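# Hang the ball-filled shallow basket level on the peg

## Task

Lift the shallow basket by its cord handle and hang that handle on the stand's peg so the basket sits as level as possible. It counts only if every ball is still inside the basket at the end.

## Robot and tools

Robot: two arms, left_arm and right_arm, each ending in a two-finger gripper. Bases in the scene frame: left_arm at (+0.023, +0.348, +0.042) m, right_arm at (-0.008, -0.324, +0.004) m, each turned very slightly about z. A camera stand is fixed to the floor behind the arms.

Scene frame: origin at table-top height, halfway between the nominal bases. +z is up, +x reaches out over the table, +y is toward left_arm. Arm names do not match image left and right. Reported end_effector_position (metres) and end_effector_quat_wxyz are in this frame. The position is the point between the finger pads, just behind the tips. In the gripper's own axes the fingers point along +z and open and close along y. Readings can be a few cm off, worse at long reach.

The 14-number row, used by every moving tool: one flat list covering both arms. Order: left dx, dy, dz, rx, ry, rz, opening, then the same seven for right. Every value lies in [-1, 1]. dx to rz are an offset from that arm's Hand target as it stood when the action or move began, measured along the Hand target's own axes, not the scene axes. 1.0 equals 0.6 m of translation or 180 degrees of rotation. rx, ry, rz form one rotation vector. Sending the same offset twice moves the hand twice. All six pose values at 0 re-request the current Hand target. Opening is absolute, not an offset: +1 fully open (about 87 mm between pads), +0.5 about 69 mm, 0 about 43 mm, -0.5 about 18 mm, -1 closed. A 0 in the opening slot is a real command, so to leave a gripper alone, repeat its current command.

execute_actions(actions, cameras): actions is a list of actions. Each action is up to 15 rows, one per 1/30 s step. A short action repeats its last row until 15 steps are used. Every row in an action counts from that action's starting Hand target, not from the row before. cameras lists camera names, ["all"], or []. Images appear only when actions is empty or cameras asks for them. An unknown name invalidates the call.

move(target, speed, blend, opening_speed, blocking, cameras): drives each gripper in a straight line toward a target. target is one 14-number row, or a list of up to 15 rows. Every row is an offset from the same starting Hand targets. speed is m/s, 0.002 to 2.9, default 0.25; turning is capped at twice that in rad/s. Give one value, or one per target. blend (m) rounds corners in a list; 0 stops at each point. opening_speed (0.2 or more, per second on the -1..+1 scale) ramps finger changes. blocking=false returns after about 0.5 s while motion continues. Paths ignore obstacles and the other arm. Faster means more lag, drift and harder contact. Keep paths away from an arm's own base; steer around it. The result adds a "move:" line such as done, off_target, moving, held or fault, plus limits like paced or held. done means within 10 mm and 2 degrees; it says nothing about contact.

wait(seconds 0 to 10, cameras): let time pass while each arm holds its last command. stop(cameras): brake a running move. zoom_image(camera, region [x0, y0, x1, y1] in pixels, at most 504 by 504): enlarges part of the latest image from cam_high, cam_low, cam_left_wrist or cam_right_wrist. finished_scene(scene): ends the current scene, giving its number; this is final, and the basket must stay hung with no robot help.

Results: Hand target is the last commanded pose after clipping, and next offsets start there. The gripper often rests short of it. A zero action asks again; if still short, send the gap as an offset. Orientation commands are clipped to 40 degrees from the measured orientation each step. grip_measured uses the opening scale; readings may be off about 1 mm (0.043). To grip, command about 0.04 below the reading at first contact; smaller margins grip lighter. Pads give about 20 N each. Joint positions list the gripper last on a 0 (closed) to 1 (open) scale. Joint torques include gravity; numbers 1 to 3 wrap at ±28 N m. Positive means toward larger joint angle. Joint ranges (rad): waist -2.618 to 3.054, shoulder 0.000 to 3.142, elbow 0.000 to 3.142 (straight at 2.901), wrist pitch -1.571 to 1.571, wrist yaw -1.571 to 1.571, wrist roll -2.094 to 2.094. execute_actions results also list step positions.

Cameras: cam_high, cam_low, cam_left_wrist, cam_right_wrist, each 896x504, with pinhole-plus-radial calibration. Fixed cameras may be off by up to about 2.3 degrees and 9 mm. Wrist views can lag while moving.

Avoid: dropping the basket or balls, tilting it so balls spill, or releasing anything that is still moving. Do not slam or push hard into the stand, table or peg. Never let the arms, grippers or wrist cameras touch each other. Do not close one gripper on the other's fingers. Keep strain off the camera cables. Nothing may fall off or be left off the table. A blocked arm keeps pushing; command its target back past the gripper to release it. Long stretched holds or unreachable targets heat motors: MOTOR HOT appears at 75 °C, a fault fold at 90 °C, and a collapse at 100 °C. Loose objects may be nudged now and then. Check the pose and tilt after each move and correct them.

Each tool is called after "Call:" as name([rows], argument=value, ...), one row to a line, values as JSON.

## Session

Call:
execute_actions(actions=[])

Call:
zoom_image(camera="cam_high", region=[330, 200, 640, 500])

Scene clock: 0.00 s.
left_arm: end_effector_position=(+0.3401, +0.1274, +0.1858) grip_measured=+1.000 end_effector_quat_wxyz=(+0.602, +0.105, +0.771, -0.178) | right_arm: end_effector_position=(+0.3466, -0.3145, +0.1091) grip_measured=+1.000 end_effector_quat_wxyz=(+0.592, +0.165, +0.788, +0.027)
Joint positions: left_arm=[-0.746 1.246 0.485 0.538 -0.281 -0.215 1] | right_arm=[0.141 1.179 0.358 0.509 0.268 0.337 1]
Joint velocities: within noise
Joint torques (N m): no reading
Heat: left arm: 24 °C; right arm: 26 °C.
Hand target: left_arm +0.3417, +0.1260, +0.1927; +0.608, +0.103, +0.766, -0.182 | right_arm +0.3479, -0.3142, +0.1122; +0.595, +0.165, +0.786, +0.028
Tool commands: left_gripper/opening=+1.0 right_gripper/opening=+1.0
camera_calibration:
cam_left_wrist: T_world_to_cam=[[-0.373483, -0.914933, 0.152997, 0.210823], [-0.84364, 0.266431, -0.46614, 0.364241], [0.385723, -0.30317, -0.871381, 0.214439], [0, 0, 0, 1]] pos_world=[0.303313, 0.160855, 0.324391]
cam_right_wrist: T_world_to_cam=[[-0.226313, -0.945932, -0.232368, -0.196178], [-0.877743, 0.301478, -0.372396, 0.459666], [0.422315, 0.119682, -0.898513, 0.132781], [0, 0, 0, 1]] pos_world=[0.302996, -0.340041, 0.244898]

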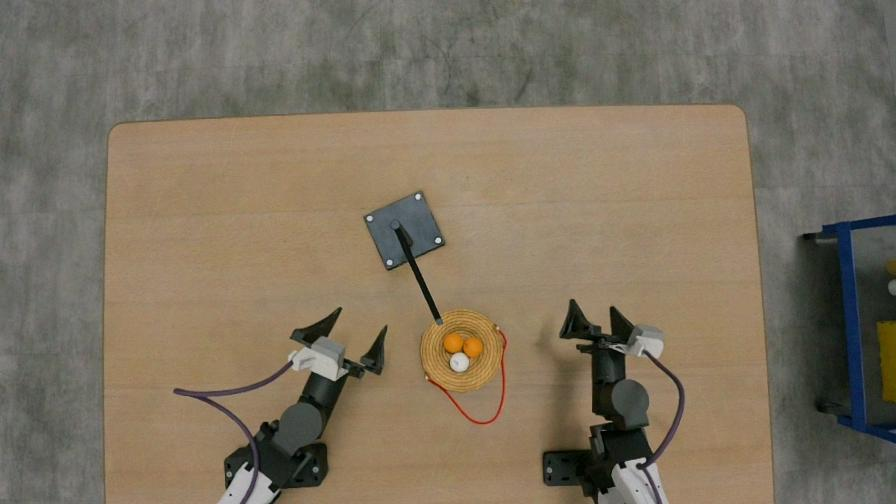

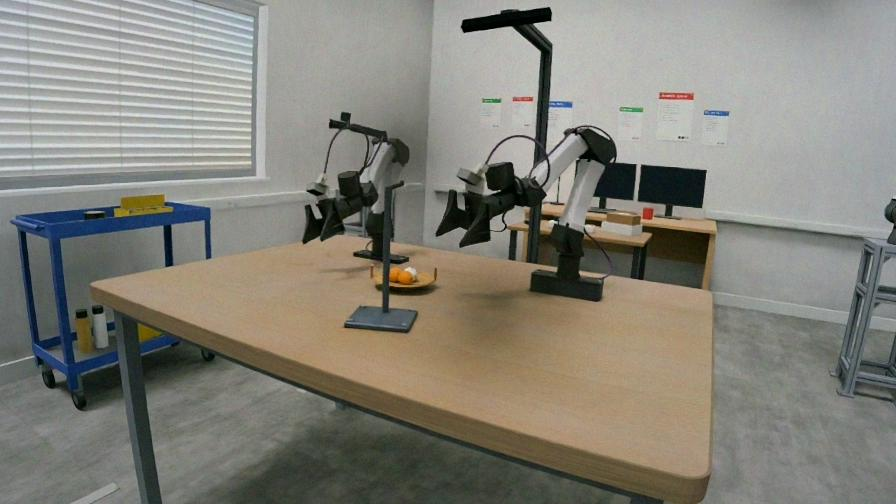

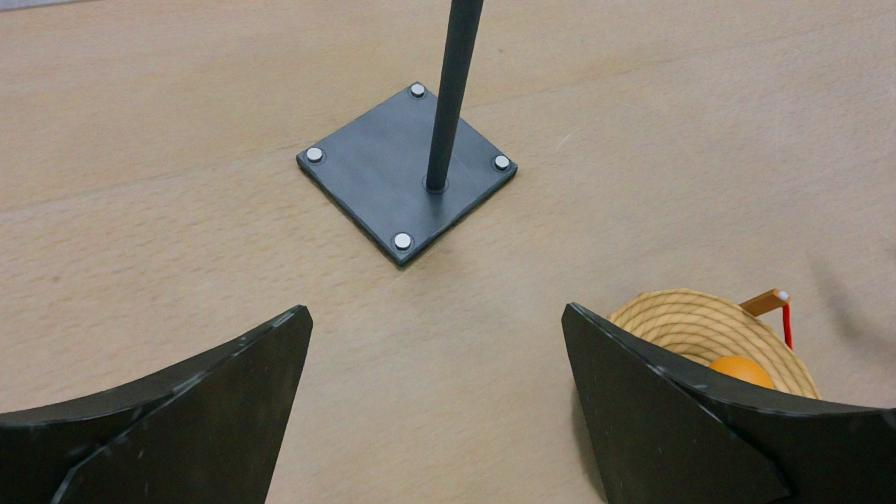

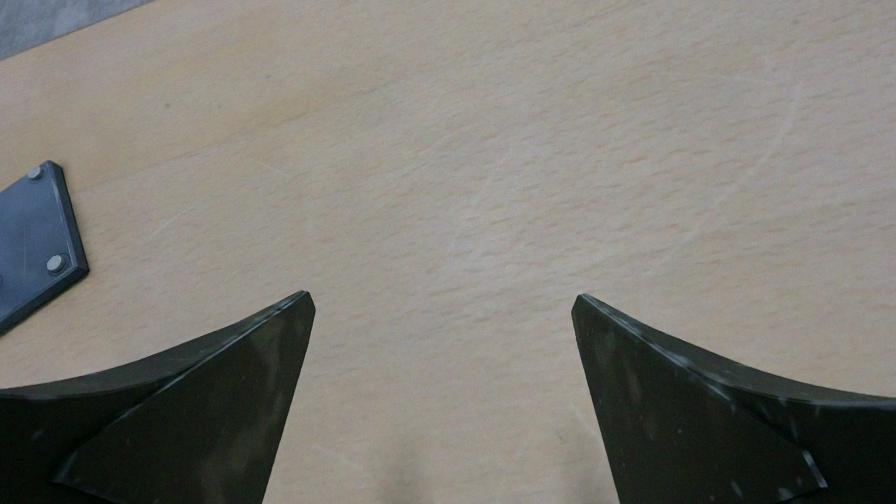

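Scaled by 1.626 from the camera's 896x504 image, which has a finer 1280x720 frame.

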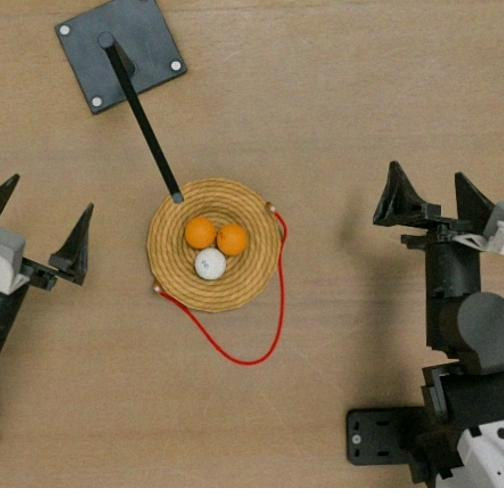

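Call:
zoom_image(camera="cam_low", region=[330, 170, 470, 340])

Call:
zoom_image(camera="cam_high", region=[350, 180, 470, 340])

Call:
zoom_image(camera="cam_high", region=[400, 310, 540, 440])

Scaled by 2.965 from the camera's 896x504 image, which has a finer 1280x720 frame.

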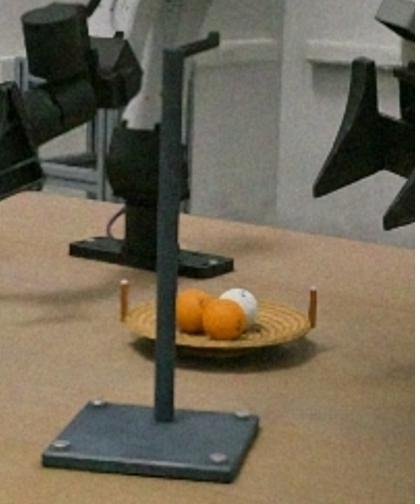

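Scaled by 3.150 from the camera's 896x504 image, which has a finer 1280x720 frame.

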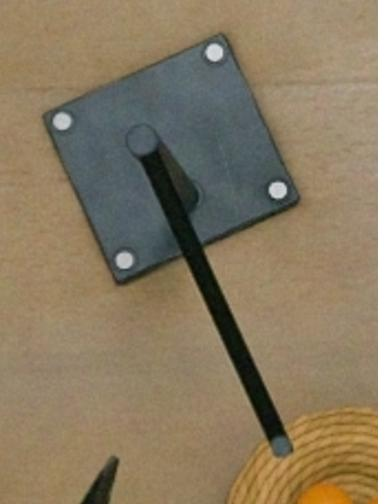

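Scaled by 3.600 from the camera's 896x504 image, which has a finer 1280x720 frame.

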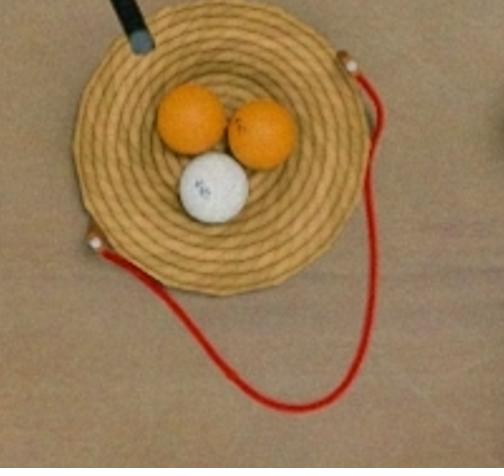

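Call:
move(target=[0,0,0,0,0,0,1,-0.338,-0.529,-0.173,0.2256,-0.0659,0.1633,0], speed=0.35, cameras=[])

Call:
move(target=[0.170,-0.537,-0.164,0.0137,0.4397,0.1003,0,0,0,0,0,0,0,0], speed=0.25, cameras=["all"])

Call:
zoom_image(camera="cam_high", region=[400, 310, 540, 440])

Scene clock: 4.40 s.
left_arm: end_effector_position=(+0.3401, +0.1274, +0.1858) grip_measured=+1.000 end_effector_quat_wxyz=(+0.602, +0.105, +0.771, -0.178) | right_arm: end_effector_position=(+0.2237, -0.6552, +0.2496) grip_measured=+0.000 end_effector_quat_wxyz=(+0.549, +0.549, +0.619, -0.122)
Joint positions: left_arm=[-0.746 1.246 0.485 0.538 -0.281 -0.215 1] | right_arm=[-1.03 1.242 1.036 -0.173 -0.099 0.468 0.5]
Joint torques (N m): left_arm=[-0.12 -4.08 6.23 2.21 -0.06 -0.12] | right_arm=[-0.46 -3.56 11.11 1.73 -0.05 0.24]
Heat: left arm: 24 °C; right arm: 27 °C.
Hand target: left_arm +0.3417, +0.1260, +0.1927; +0.608, +0.103, +0.766, -0.182 | right_arm +0.2266, -0.6576, +0.2539; +0.551, +0.550, +0.617, -0.113
Off the commanded pose: left_arm 0.007 m, 1 deg | right_arm 0.006 m, 1 deg.
move: done
No camera images: "cameras" was empty.

Scene clock: 8.03 s.
left_arm: end_effector_position=(+0.1089, -0.1321, +0.1657) grip_measured=+0.000 end_effector_quat_wxyz=(+0.057, +0.310, +0.944, -0.095) | right_arm: end_effector_position=(+0.2237, -0.6551, +0.2495) grip_measured=+0.000 end_effector_quat_wxyz=(+0.548, +0.549, +0.619, -0.121)
Joint positions: left_arm=[-1.372 2.523 2.725 -1.55 0.003 -0.703 0.5] | right_arm=[-1.03 1.242 1.036 -0.174 -0.099 0.468 0.5]
Joint torques (N m): left_arm=[-0.28 -11.08 6.56 0.8 -0.01 -0.27] | right_arm=[-0.46 -3.55 11.12 1.73 -0.04 0.23]
Heat: left arm: 25 °C; right arm: 28 °C.
Hand target: left_arm +0.1073, -0.1346, +0.1627; +0.000, +0.316, +0.949, +0.000 | right_arm +0.2265, -0.6576, +0.2538; +0.551, +0.550, +0.617, -0.113
Off the commanded pose: left_arm 0.004 m, 13 deg | right_arm 0.006 m, 1 deg.
joint sent to its limit (left arm) — joint 4 (wrist pitch), lower limit. The joint targets are off in orientation, not in position.
move: off_target (left_arm)
camera_calibration:
cam_left_wrist: T_world_to_cam=[[-0.59159, -0.793441, 0.143082, -0.0684988], [-0.561411, 0.532777, 0.633219, 0.0511929], [-0.578653, 0.294278, -0.760632, 0.373103], [0, 0, 0, 1]] pos_world=[0.204114, -0.19142, 0.261178]
cam_right_wrist: T_world_to_cam=[[-0.814285, -0.370305, -0.447007, 0.0485893], [-0.286617, 0.926156, -0.245124, 0.75203], [0.504768, -0.0714811, -0.86029, 0.198295], [0, 0, 0, 1]] pos_world=[0.155017, -0.66433, 0.376651]

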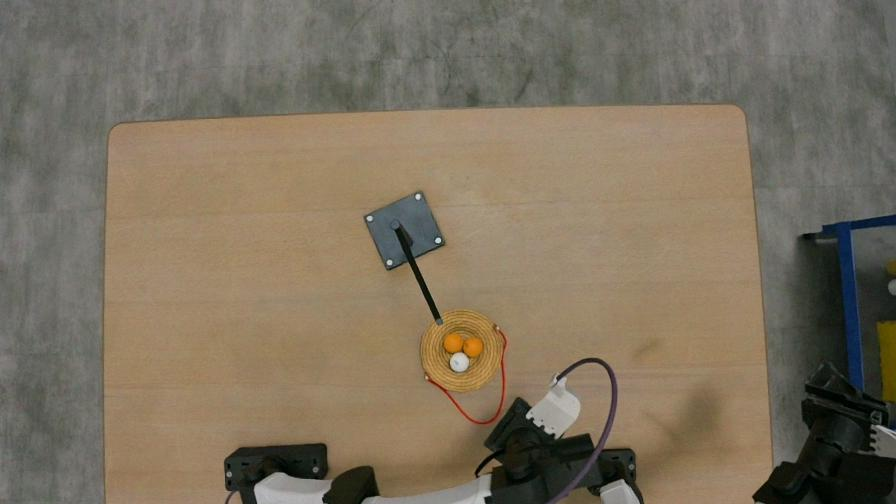

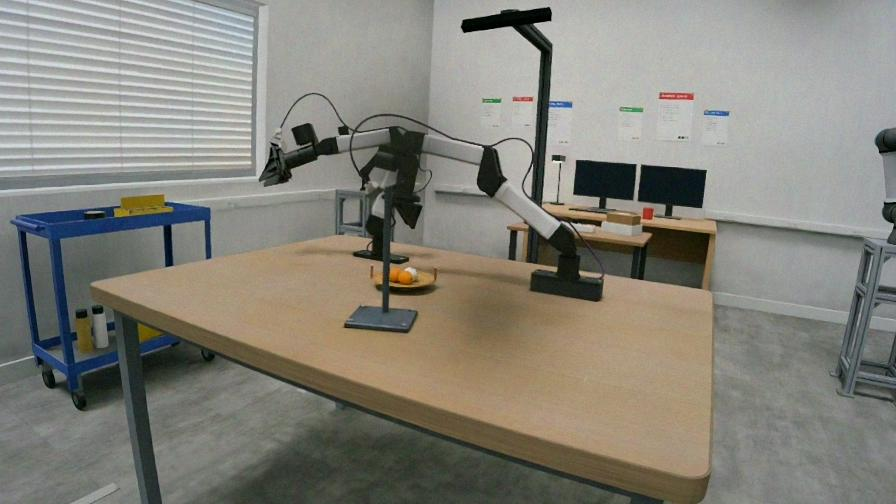

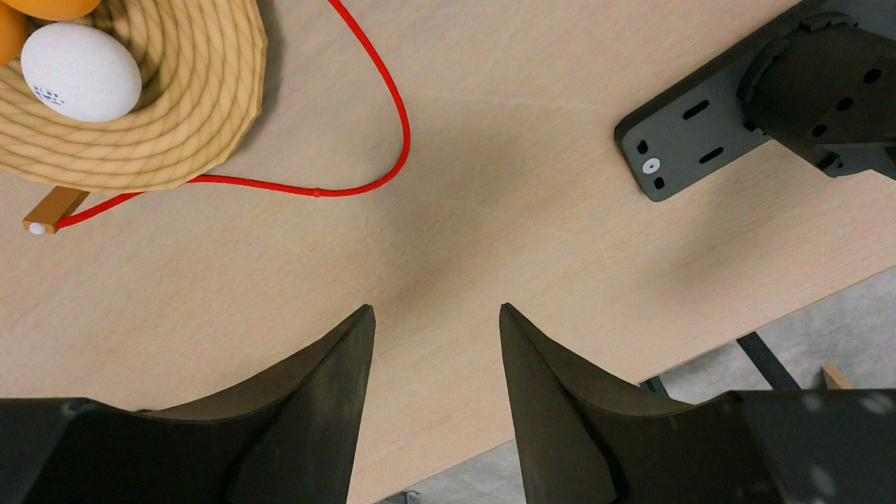

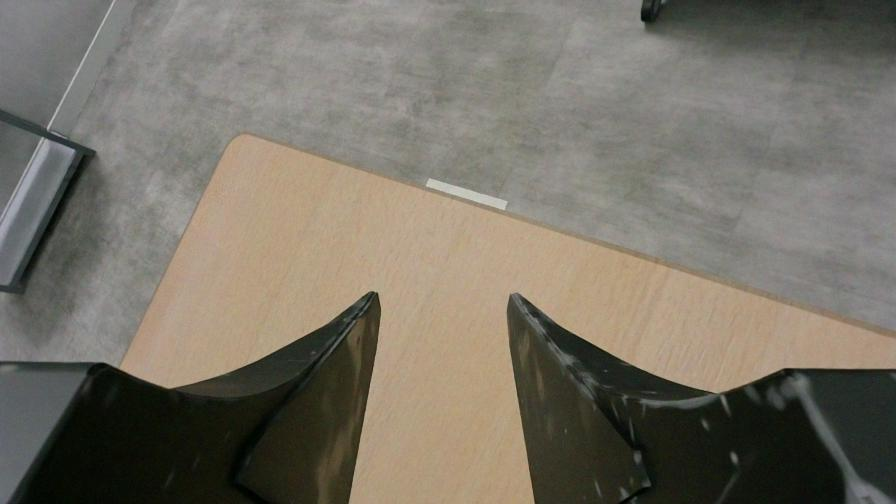

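Scaled by 3.600 from the camera's 896x504 image, which has a finer 1280x720 frame.

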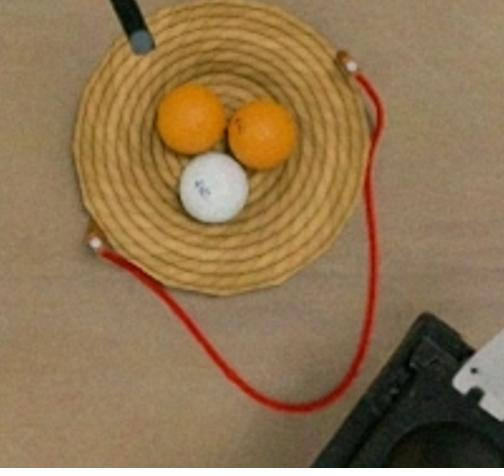

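Call:
move(target=[0.0257,0.001,0.17,0,0,0.0655,-0.2,0,0,0,0,0,0,0], speed=0.12, cameras=["cam_left_wrist"])

Scene clock: 11.37 s.
left_arm: end_effector_position=(+0.0969, -0.1239, +0.0626) grip_measured=-0.200 end_effector_quat_wxyz=(+0.002, +0.404, +0.915, -0.006) | right_arm: end_effector_position=(+0.2237, -0.6551, +0.2495) grip_measured=+0.000 end_effector_quat_wxyz=(+0.548, +0.549, +0.619, -0.121)
Joint positions: left_arm=[-1.404 2.755 2.747 -1.55 0.004 -0.537 0.4] | right_arm=[-1.03 1.242 1.036 -0.174 -0.099 0.468 0.5]
Joint torques (N m): left_arm=[-0.62 -12.4 6.53 0.42 -0.09 0] | right_arm=[-0.44 -3.56 11.12 1.73 -0.05 0.23]
Heat: left arm: 27 °C; right arm: 29 °C.
Hand target: left_arm +0.0952, -0.1248, +0.0607; +0.000, +0.412, +0.911, +0.000 | right_arm +0.2265, -0.6576, +0.2538; +0.551, +0.550, +0.617, -0.113
Off the commanded pose: left_arm 0.003 m, 1 deg | right_arm 0.006 m, 1 deg.
joint sent to its limit (left arm) — joint 4 (wrist pitch), lower limit. The joint targets still meet the commanded pose.
move: done
camera_calibration:
cam_left_wrist: T_world_to_cam=[[-0.735542, -0.677438, 0.00744899, -0.0174261], [-0.440808, 0.486907, 0.754063, 0.0803966], [-0.514458, 0.551361, -0.65676, 0.304528], [0, 0, 0, 1]] pos_world=[0.179289, -0.218856, 0.139508]
Images, in order (width x height): cam_left_wrist 896x504.

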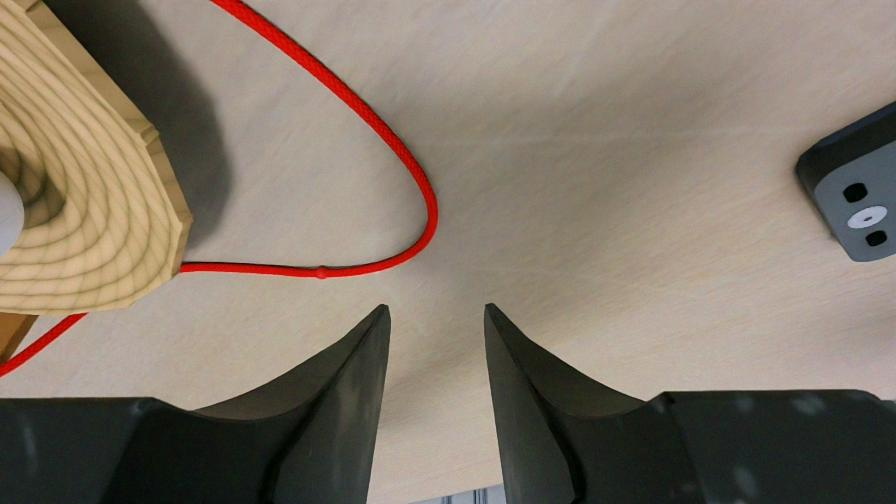

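Call:
move(target=[0.003,0.002,0.078,0,0,0,-0.2,0,0,0,0,0,0,0], speed=0.06, cameras=["cam_left_wrist"])

Scene clock: 12.97 s.
left_arm: end_effector_position=(+0.0938, -0.1125, +0.0174) grip_measured=-0.200 end_effector_quat_wxyz=(-0.018, +0.406, +0.913, +0.017) | right_arm: end_effector_position=(+0.2237, -0.6551, +0.2495) grip_measured=+0.000 end_effector_quat_wxyz=(+0.548, +0.549, +0.619, -0.121)
Joint positions: left_arm=[-1.404 2.724 2.494 -1.39 0.01 -0.531 0.4] | right_arm=[-1.03 1.242 1.036 -0.174 -0.099 0.468 0.5]
Joint torques (N m): left_arm=[-0.72 -14.08 3.4 0.94 -0.1 -0.11] | right_arm=[-0.44 -3.55 11.12 1.73 -0.05 0.23]
Heat: left arm: 27 °C; right arm: 29 °C.
Hand target: left_arm +0.0948, -0.1227, +0.0139; +0.000, +0.412, +0.911, +0.000 | right_arm +0.2265, -0.6576, +0.2538; +0.551, +0.550, +0.617, -0.113
Off the commanded pose: left_arm 0.011 m, 3 deg | right_arm 0.006 m, 1 deg.
move: off_target (left_arm)
camera_calibration:
cam_left_wrist: T_world_to_cam=[[-0.739441, -0.672946, -0.0192459, -0.0103176], [-0.424639, 0.444033, 0.788997, 0.100674], [-0.522407, 0.591589, -0.614095, 0.271378], [0, 0, 0, 1]] pos_world=[0.176891, -0.21219, 0.087022]
Images, in order (width x height): cam_left_wrist 896x504.

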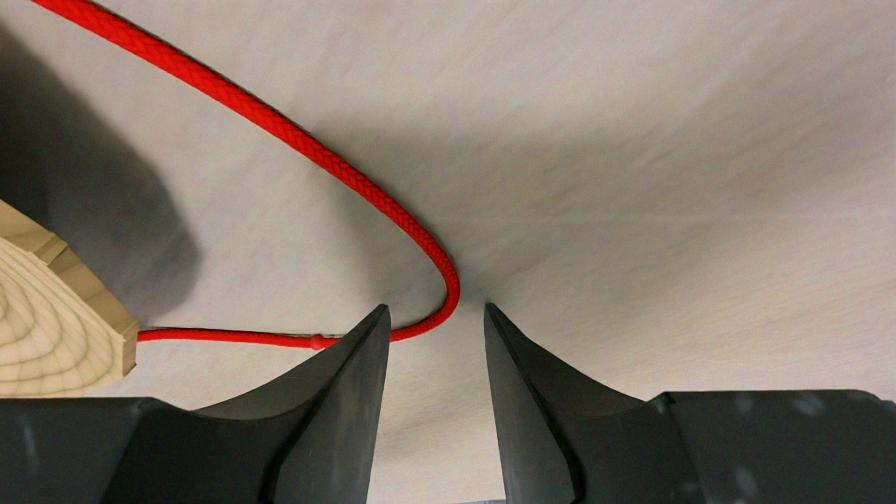

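Call:
move([
  [-0.004,0,-0.02,0,0,0,-0.2,0,0,0,0,0,0,0],
  [-0.004,0,0.012,0,0,0,-0.2,0,0,0,0,0,0,0],
], speed=0.05, cameras=["cam_left_wrist"])

Scene clock: 14.70 s.
left_arm: end_effector_position=(+0.0959, -0.1210, +0.0172) grip_measured=-0.200 end_effector_quat_wxyz=(-0.007, +0.408, +0.913, +0.003) | right_arm: end_effector_position=(+0.2237, -0.6551, +0.2495) grip_measured=+0.000 end_effector_quat_wxyz=(+0.548, +0.549, +0.619, -0.121)
Joint positions: left_arm=[-1.404 2.724 2.5 -1.36 0.008 -0.528 0.4] | right_arm=[-1.03 1.242 1.036 -0.174 -0.099 0.468 0.5]
Joint torques (N m): left_arm=[-0.46 -12.98 3.04 0.88 -0.12 -0.11] | right_arm=[-0.46 -3.52 11.12 1.73 -0.05 0.23]
Heat: left arm: 29 °C; right arm: 29 °C.
Hand target: left_arm +0.0964, -0.1245, +0.0067; +0.000, +0.412, +0.911, +0.000 | right_arm +0.2265, -0.6576, +0.2538; +0.551, +0.550, +0.617, -0.113
Off the commanded pose: left_arm 0.011 m, 1 deg | right_arm 0.006 m, 1 deg.
move: off_target (left_arm)
camera_calibration:
cam_left_wrist: T_world_to_cam=[[-0.741155, -0.67133, -0.00241774, -0.0143862], [-0.430082, 0.472043, 0.769548, 0.109754], [-0.515479, 0.571394, -0.638584, 0.274777], [0, 0, 0, 1]] pos_world=[0.178182, -0.218472, 0.0909721]
Images, in order (width x height): cam_left_wrist 896x504.

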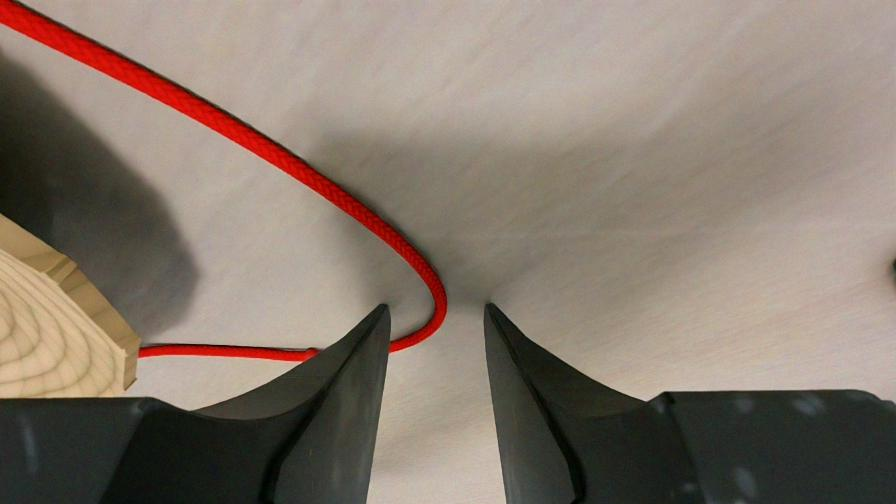

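Call:
move(target=[0,0,0,0,0,0,-1,0,0,0,0,0,0,0], opening_speed=0.5, cameras=["cam_left_wrist"])

Scene clock: 16.57 s.
left_arm: end_effector_position=(+0.0940, -0.1244, +0.0171) grip_measured=-0.901 end_effector_quat_wxyz=(-0.010, +0.408, +0.913, -0.006) | right_arm: end_effector_position=(+0.2237, -0.6551, +0.2495) grip_measured=+0.000 end_effector_quat_wxyz=(+0.548, +0.549, +0.619, -0.121)
Joint positions: left_arm=[-1.404 2.724 2.5 -1.348 0.023 -0.528 0.05] | right_arm=[-1.03 1.242 1.036 -0.174 -0.099 0.468 0.5]
Joint torques (N m): left_arm=[-0.49 -12.94 3.26 0.77 -0.25 -0.09] | right_arm=[-0.47 -3.55 11.11 1.73 -0.06 0.23]
Heat: left arm: 30 °C; right arm: 30 °C.
Hand target: left_arm +0.0965, -0.1245, +0.0066; +0.000, +0.412, +0.911, +0.000 | right_arm +0.2265, -0.6576, +0.2538; +0.551, +0.550, +0.617, -0.113
Off the commanded pose: left_arm 0.011 m, 1 deg | right_arm 0.006 m, 1 deg.
move: off_target (left_arm)
camera_calibration:
cam_left_wrist: T_world_to_cam=[[-0.741048, -0.671251, 0.0164116, -0.0184542], [-0.420726, 0.483245, 0.767766, 0.111101], [-0.523294, 0.562047, -0.640521, 0.275222], [0, 0, 0, 1]] pos_world=[0.17709, -0.220764, 0.0912886]
Images, in order (width x height): cam_left_wrist 896x504.

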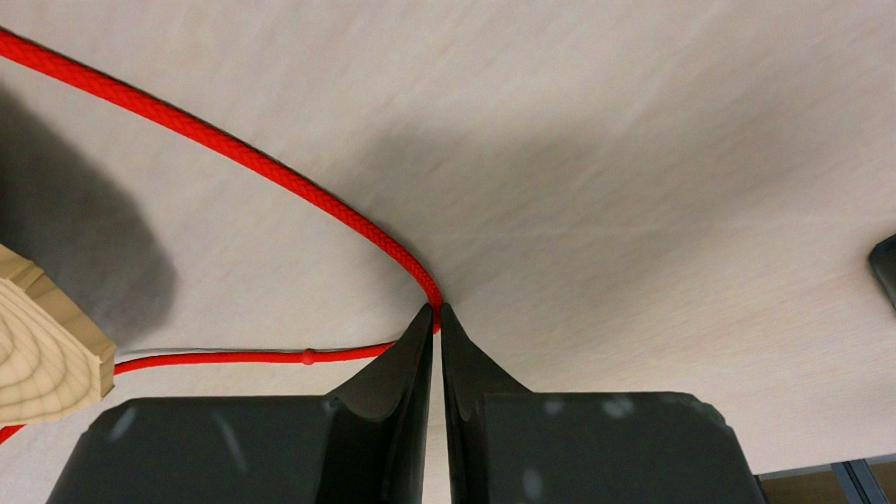

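Call:
move([
  [0,0,-0.1,0,0,0,-1,0,0,0,0,0,0,0],
  [-0.099,0.268,-0.35,0.0445,-0.2755,0.0962,-1,0,0,0,0,0,0,0],
], speed=[0.1,0.13], blend=[0.02,0], cameras=["all"])

Call:
zoom_image(camera="cam_low", region=[330, 170, 470, 310])

Scene clock: 22.00 s.
left_arm: end_effector_position=(+0.2549, -0.0620, +0.1990) grip_measured=-0.901 end_effector_quat_wxyz=(+0.330, +0.502, +0.768, -0.222) | right_arm: end_effector_position=(+0.2237, -0.6551, +0.2495) grip_measured=+0.000 end_effector_quat_wxyz=(+0.548, +0.549, +0.619, -0.121)
Joint positions: left_arm=[-1.058 1.75 1.452 -0.461 0.107 0.088 0.05] | right_arm=[-1.03 1.242 1.036 -0.174 -0.099 0.468 0.5]
Joint torques (N m): left_arm=[0.12 -11.26 5.3 2.03 0.12 0] | right_arm=[-0.47 -3.56 11.14 1.73 -0.04 0.23]
Heat: left arm: 33 °C; right arm: 31 °C.
Hand target: left_arm +0.2566, -0.0629, +0.2165; +0.352, +0.501, +0.755, -0.234 | right_arm +0.2265, -0.6576, +0.2538; +0.551, +0.550, +0.617, -0.113
Off the commanded pose: left_arm 0.018 m, 3 deg | right_arm 0.006 m, 1 deg.
move: off_target (left_arm)
camera_calibration:
cam_left_wrist: T_world_to_cam=[[-0.915006, -0.40327, 0.011742, 0.201594], [-0.402419, 0.914371, 0.0445572, 0.174971], [-0.0287051, 0.0360449, -0.998938, 0.353526], [0, 0, 0, 1]] pos_world=[0.265019, -0.0914341, 0.342987]
cam_right_wrist: T_world_to_cam=[[-0.814285, -0.370305, -0.447007, 0.0485893], [-0.286617, 0.926156, -0.245124, 0.75203], [0.504768, -0.0714811, -0.86029, 0.198295], [0, 0, 0, 1]] pos_world=[0.155017, -0.66433, 0.376651]

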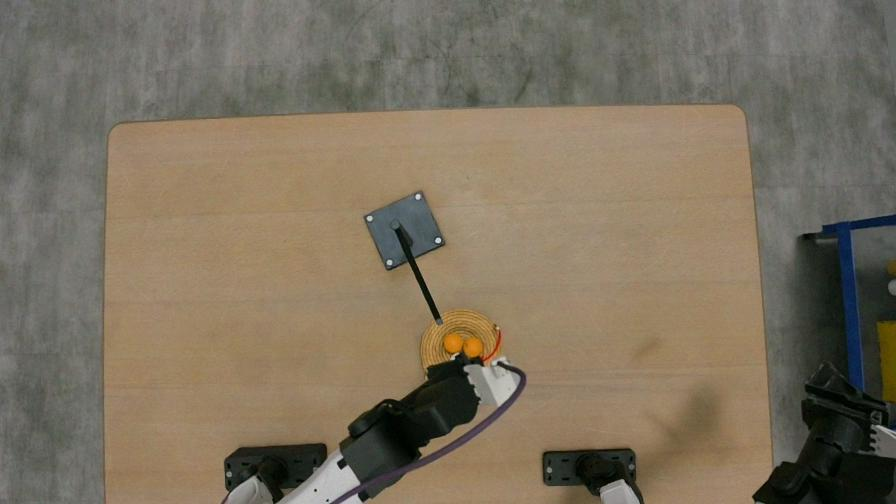

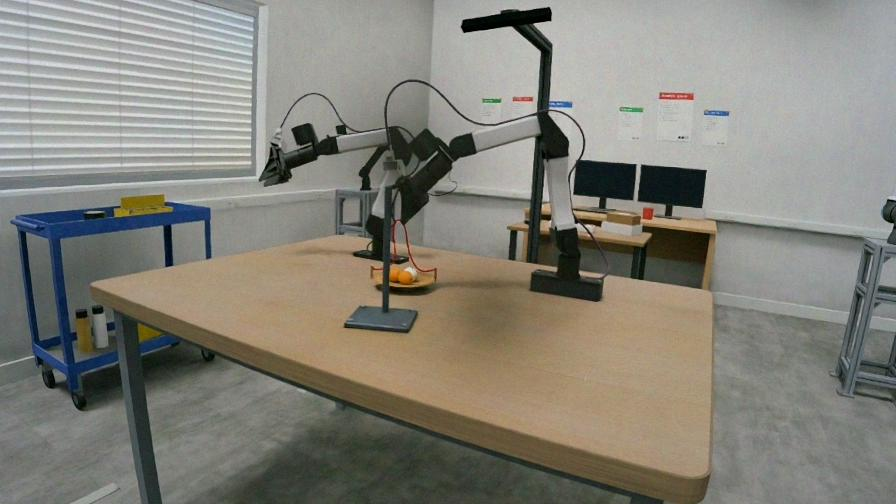

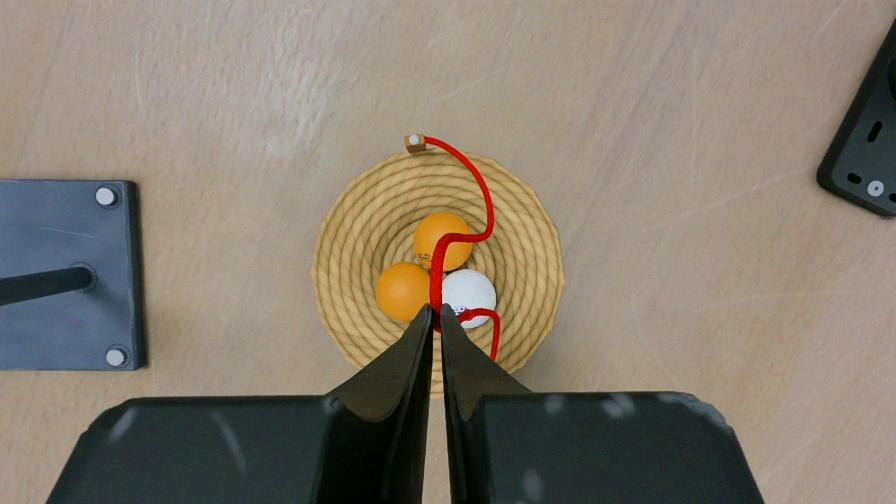

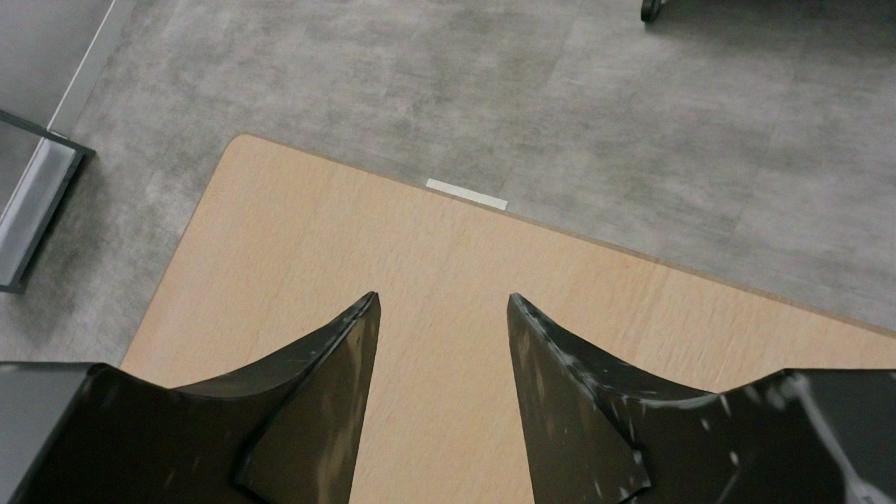

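Scaled by 3.600 from the camera's 896x504 image, which has a finer 1280x720 frame.

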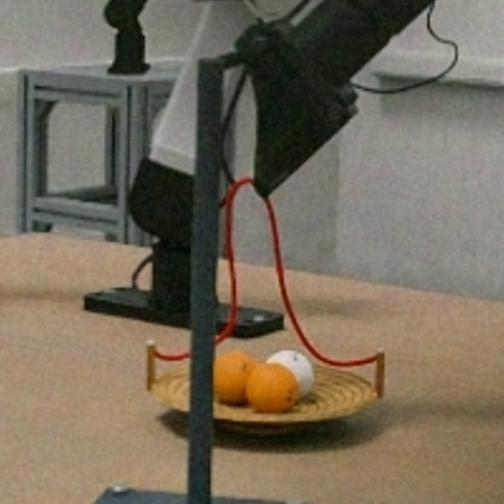

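Call:
move([
  [-0.068,0,-0.057,0,0,0,-1,0,0,0,0,0,0,0],
  [-0.115,0,-0.0965,0,0,0,-1,0,0,0,0,0,0,0],
], speed=[0.07,0.025], blend=[0.005,0], cameras=["cam_high","cam_low","cam_left_wrist"])

Call:
zoom_image(camera="cam_low", region=[330, 170, 470, 310])

Scene clock: 25.23 s.
left_arm: end_effector_position=(+0.2509, -0.0556, +0.2937) grip_measured=-0.901 end_effector_quat_wxyz=(+0.334, +0.501, +0.766, -0.224) | right_arm: end_effector_position=(+0.2237, -0.6551, +0.2495) grip_measured=+0.000 end_effector_quat_wxyz=(+0.548, +0.549, +0.619, -0.121)
Joint positions: left_arm=[-1.058 1.761 1.841 -0.829 0.108 0.088 0.05] | right_arm=[-1.03 1.242 1.036 -0.174 -0.099 0.468 0.5]
Joint torques (N m): left_arm=[0.17 -7.65 8.17 2.07 0.12 -0.01] | right_arm=[-0.46 -3.55 11.11 1.73 -0.05 0.23]
Heat: left arm: 33 °C; right arm: 31 °C.
Hand target: left_arm +0.2566, -0.0629, +0.3066; +0.352, +0.501, +0.755, -0.234 | right_arm +0.2265, -0.6576, +0.2538; +0.551, +0.550, +0.617, -0.113
Off the commanded pose: left_arm 0.016 m, 3 deg | right_arm 0.006 m, 1 deg.
move: off_target (left_arm)
camera_calibration:
cam_left_wrist: T_world_to_cam=[[-0.915409, -0.402381, 0.010751, 0.199815], [-0.401802, 0.91504, 0.0354599, 0.165856], [-0.024106, 0.0281406, -0.999313, 0.446326], [0, 0, 0, 1]] pos_world=[0.260313, -0.0839234, 0.43799]
Images, in order (width x height): cam_high 896x504, cam_low 896x504, cam_left_wrist 896x504.

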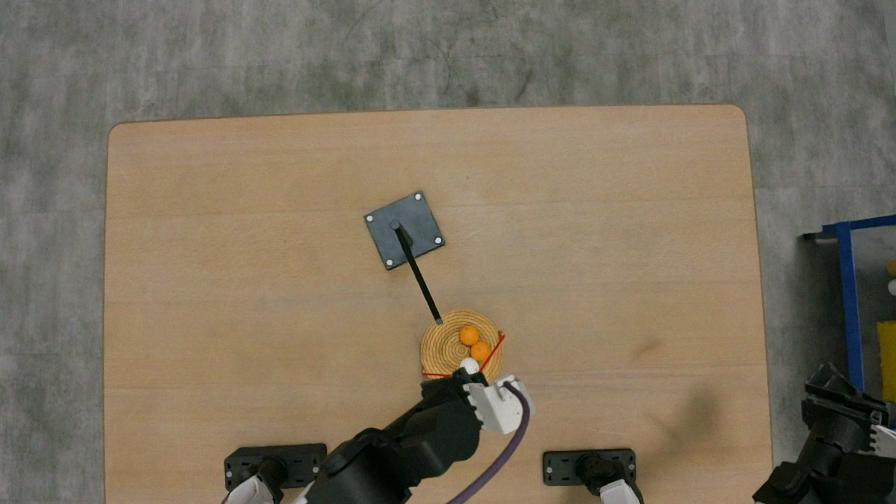

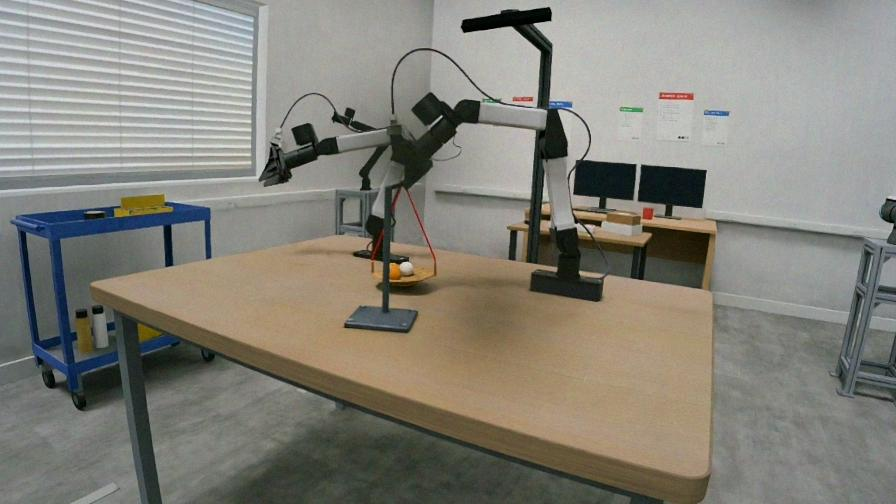

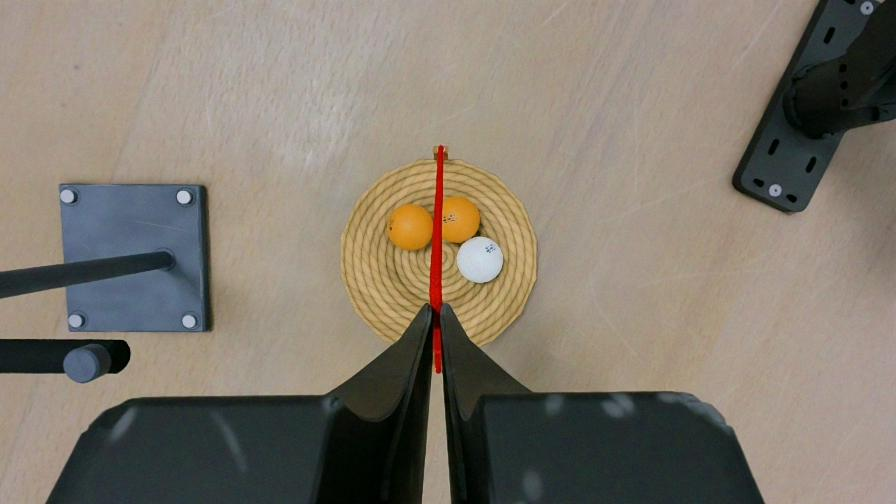

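Scaled by 3.600 from the camera's 896x504 image, which has a finer 1280x720 frame.

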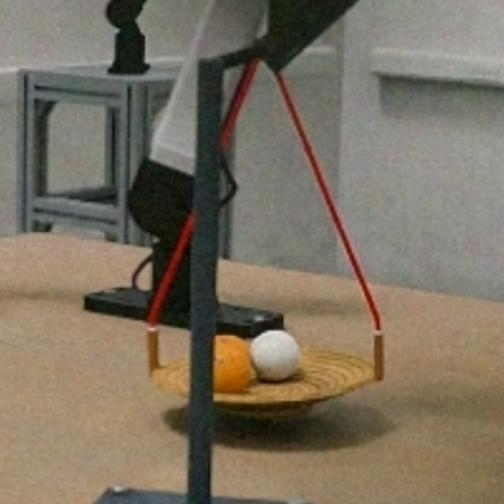

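Call:
move(target=[-0.064,0,-0.054,0,0,0,-1,0,0,0,0,0,0,0], speed=0.05, cameras=["cam_high","cam_low","cam_left_wrist"])

Call:
zoom_image(camera="cam_low", region=[350, 225, 450, 295])

Call:
zoom_image(camera="cam_high", region=[400, 310, 540, 410])

Scene clock: 27.43 s.
left_arm: end_effector_position=(+0.2520, -0.0574, +0.3459) grip_measured=-0.901 end_effector_quat_wxyz=(+0.335, +0.501, +0.766, -0.225) | right_arm: end_effector_position=(+0.2237, -0.6551, +0.2495) grip_measured=+0.000 end_effector_quat_wxyz=(+0.548, +0.549, +0.619, -0.121)
Joint positions: left_arm=[-1.058 1.878 2.219 -1.086 0.108 0.088 0.05] | right_arm=[-1.03 1.242 1.036 -0.174 -0.099 0.468 0.5]
Joint torques (N m): left_arm=[0.31 -8.01 7.39 2 0.14 0.01] | right_arm=[-0.44 -3.55 11.11 1.72 -0.05 0.23]
Heat: left arm: 33 °C; right arm: 32 °C.
Hand target: left_arm +0.2566, -0.0629, +0.3569; +0.352, +0.501, +0.755, -0.234 | right_arm +0.2265, -0.6576, +0.2538; +0.551, +0.550, +0.617, -0.113
Off the commanded pose: left_arm 0.013 m, 2 deg | right_arm 0.006 m, 1 deg.
move: off_target (left_arm)
camera_calibration:
cam_left_wrist: T_world_to_cam=[[-0.91542, -0.402371, 0.0101849, 0.199742], [-0.401903, 0.915148, 0.031281, 0.167592], [-0.0219073, 0.0245419, -0.999459, 0.497838], [0, 0, 0, 1]] pos_world=[0.26111, -0.0852188, 0.490291]
Images, in order (width x height): cam_high 896x504, cam_low 896x504, cam_left_wrist 896x504.

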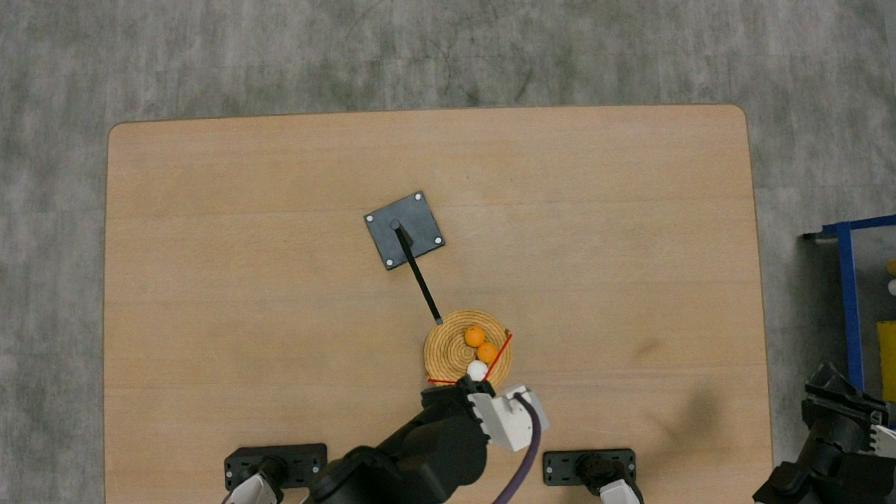

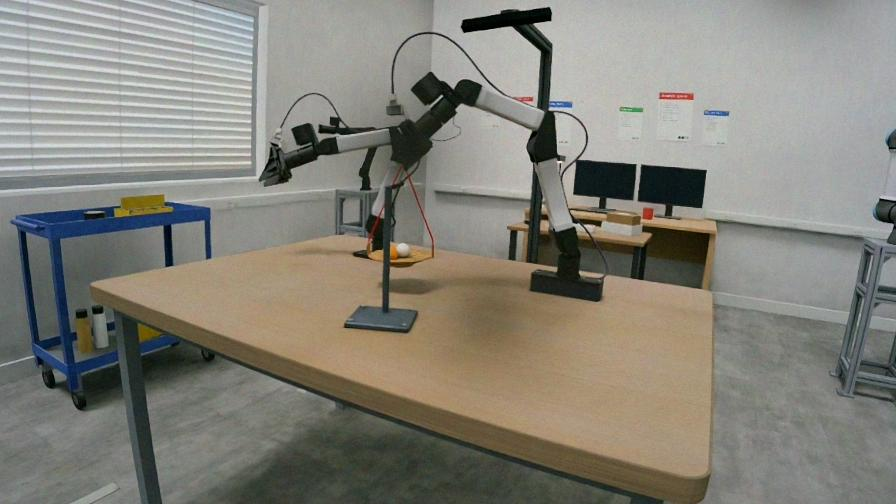

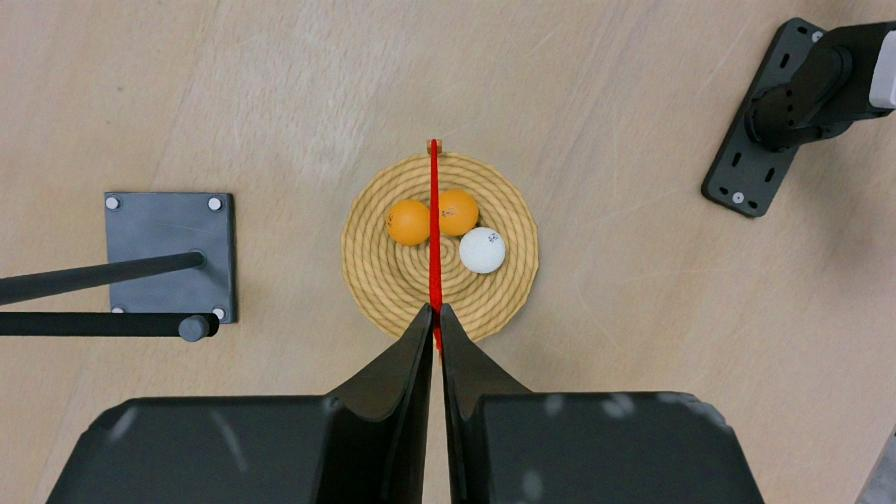

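Scaled by 5.040 from the camera's 896x504 image, which has a finer 1280x720 frame.

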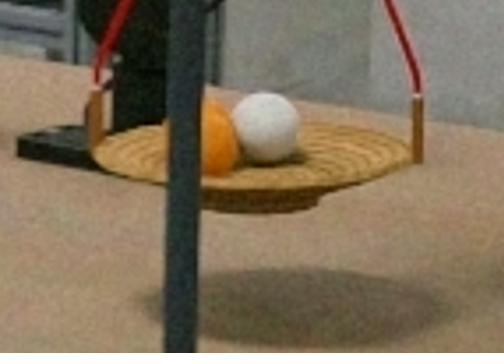

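Scaled by 3.600 from the camera's 896x504 image, which has a finer 1280x720 frame.

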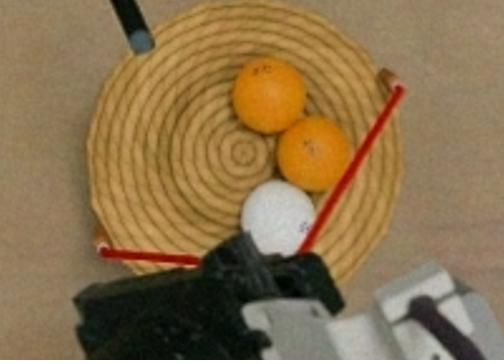

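Call:
move(target=[0.004,0.0555,-0.028,0,0,0,-1,0,0,0,0,0,0,0], speed=0.06, cameras=["cam_left_wrist","cam_high"])

Scene clock: 29.77 s.
left_arm: end_effector_position=(+0.2774, -0.0317, +0.3549) grip_measured=-0.901 end_effector_quat_wxyz=(+0.335, +0.500, +0.766, -0.225) | right_arm: end_effector_position=(+0.2237, -0.6551, +0.2495) grip_measured=+0.000 end_effector_quat_wxyz=(+0.548, +0.549, +0.619, -0.121)
Joint positions: left_arm=[-0.96 1.878 2.265 -1.141 0.18 0.153 0.05] | right_arm=[-1.03 1.242 1.036 -0.174 -0.099 0.468 0.5]
Joint torques (N m): left_arm=[0.2 -7.98 7.35 2 0.15 -0.02] | right_arm=[-0.47 -3.56 11.11 1.73 -0.05 0.23]
Heat: left arm: 33 °C; right arm: 32 °C.
Hand target: left_arm +0.2815, -0.0367, +0.3659; +0.352, +0.502, +0.755, -0.234 | right_arm +0.2265, -0.6576, +0.2538; +0.551, +0.550, +0.617, -0.113
Off the commanded pose: left_arm 0.013 m, 3 deg | right_arm 0.006 m, 1 deg.
move: off_target (left_arm)
camera_calibration:
cam_left_wrist: T_world_to_cam=[[-0.914493, -0.404404, 0.0126068, 0.232098], [-0.403882, 0.914282, 0.0311009, 0.154585], [-0.0241036, 0.0233499, -0.999437, 0.507313], [0, 0, 0, 1]] pos_world=[0.286914, -0.0593184, 0.499293]
Images, in order (width x height): cam_high 896x504, cam_left_wrist 896x504.

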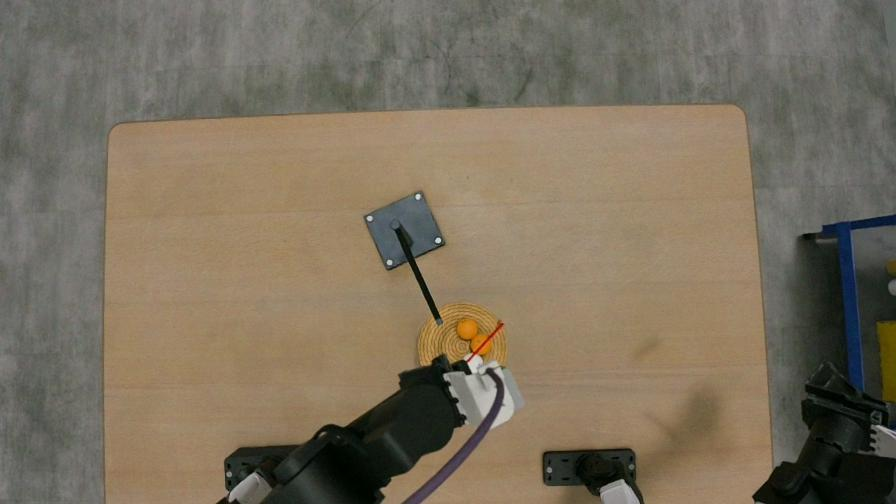

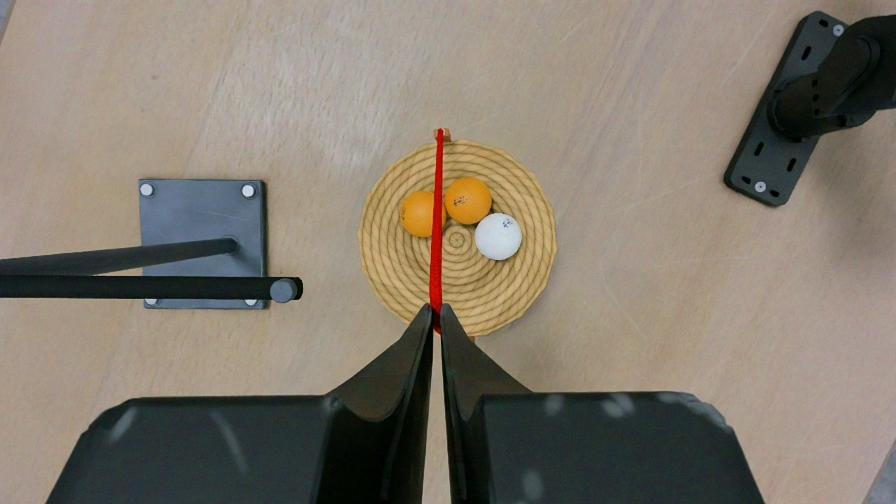

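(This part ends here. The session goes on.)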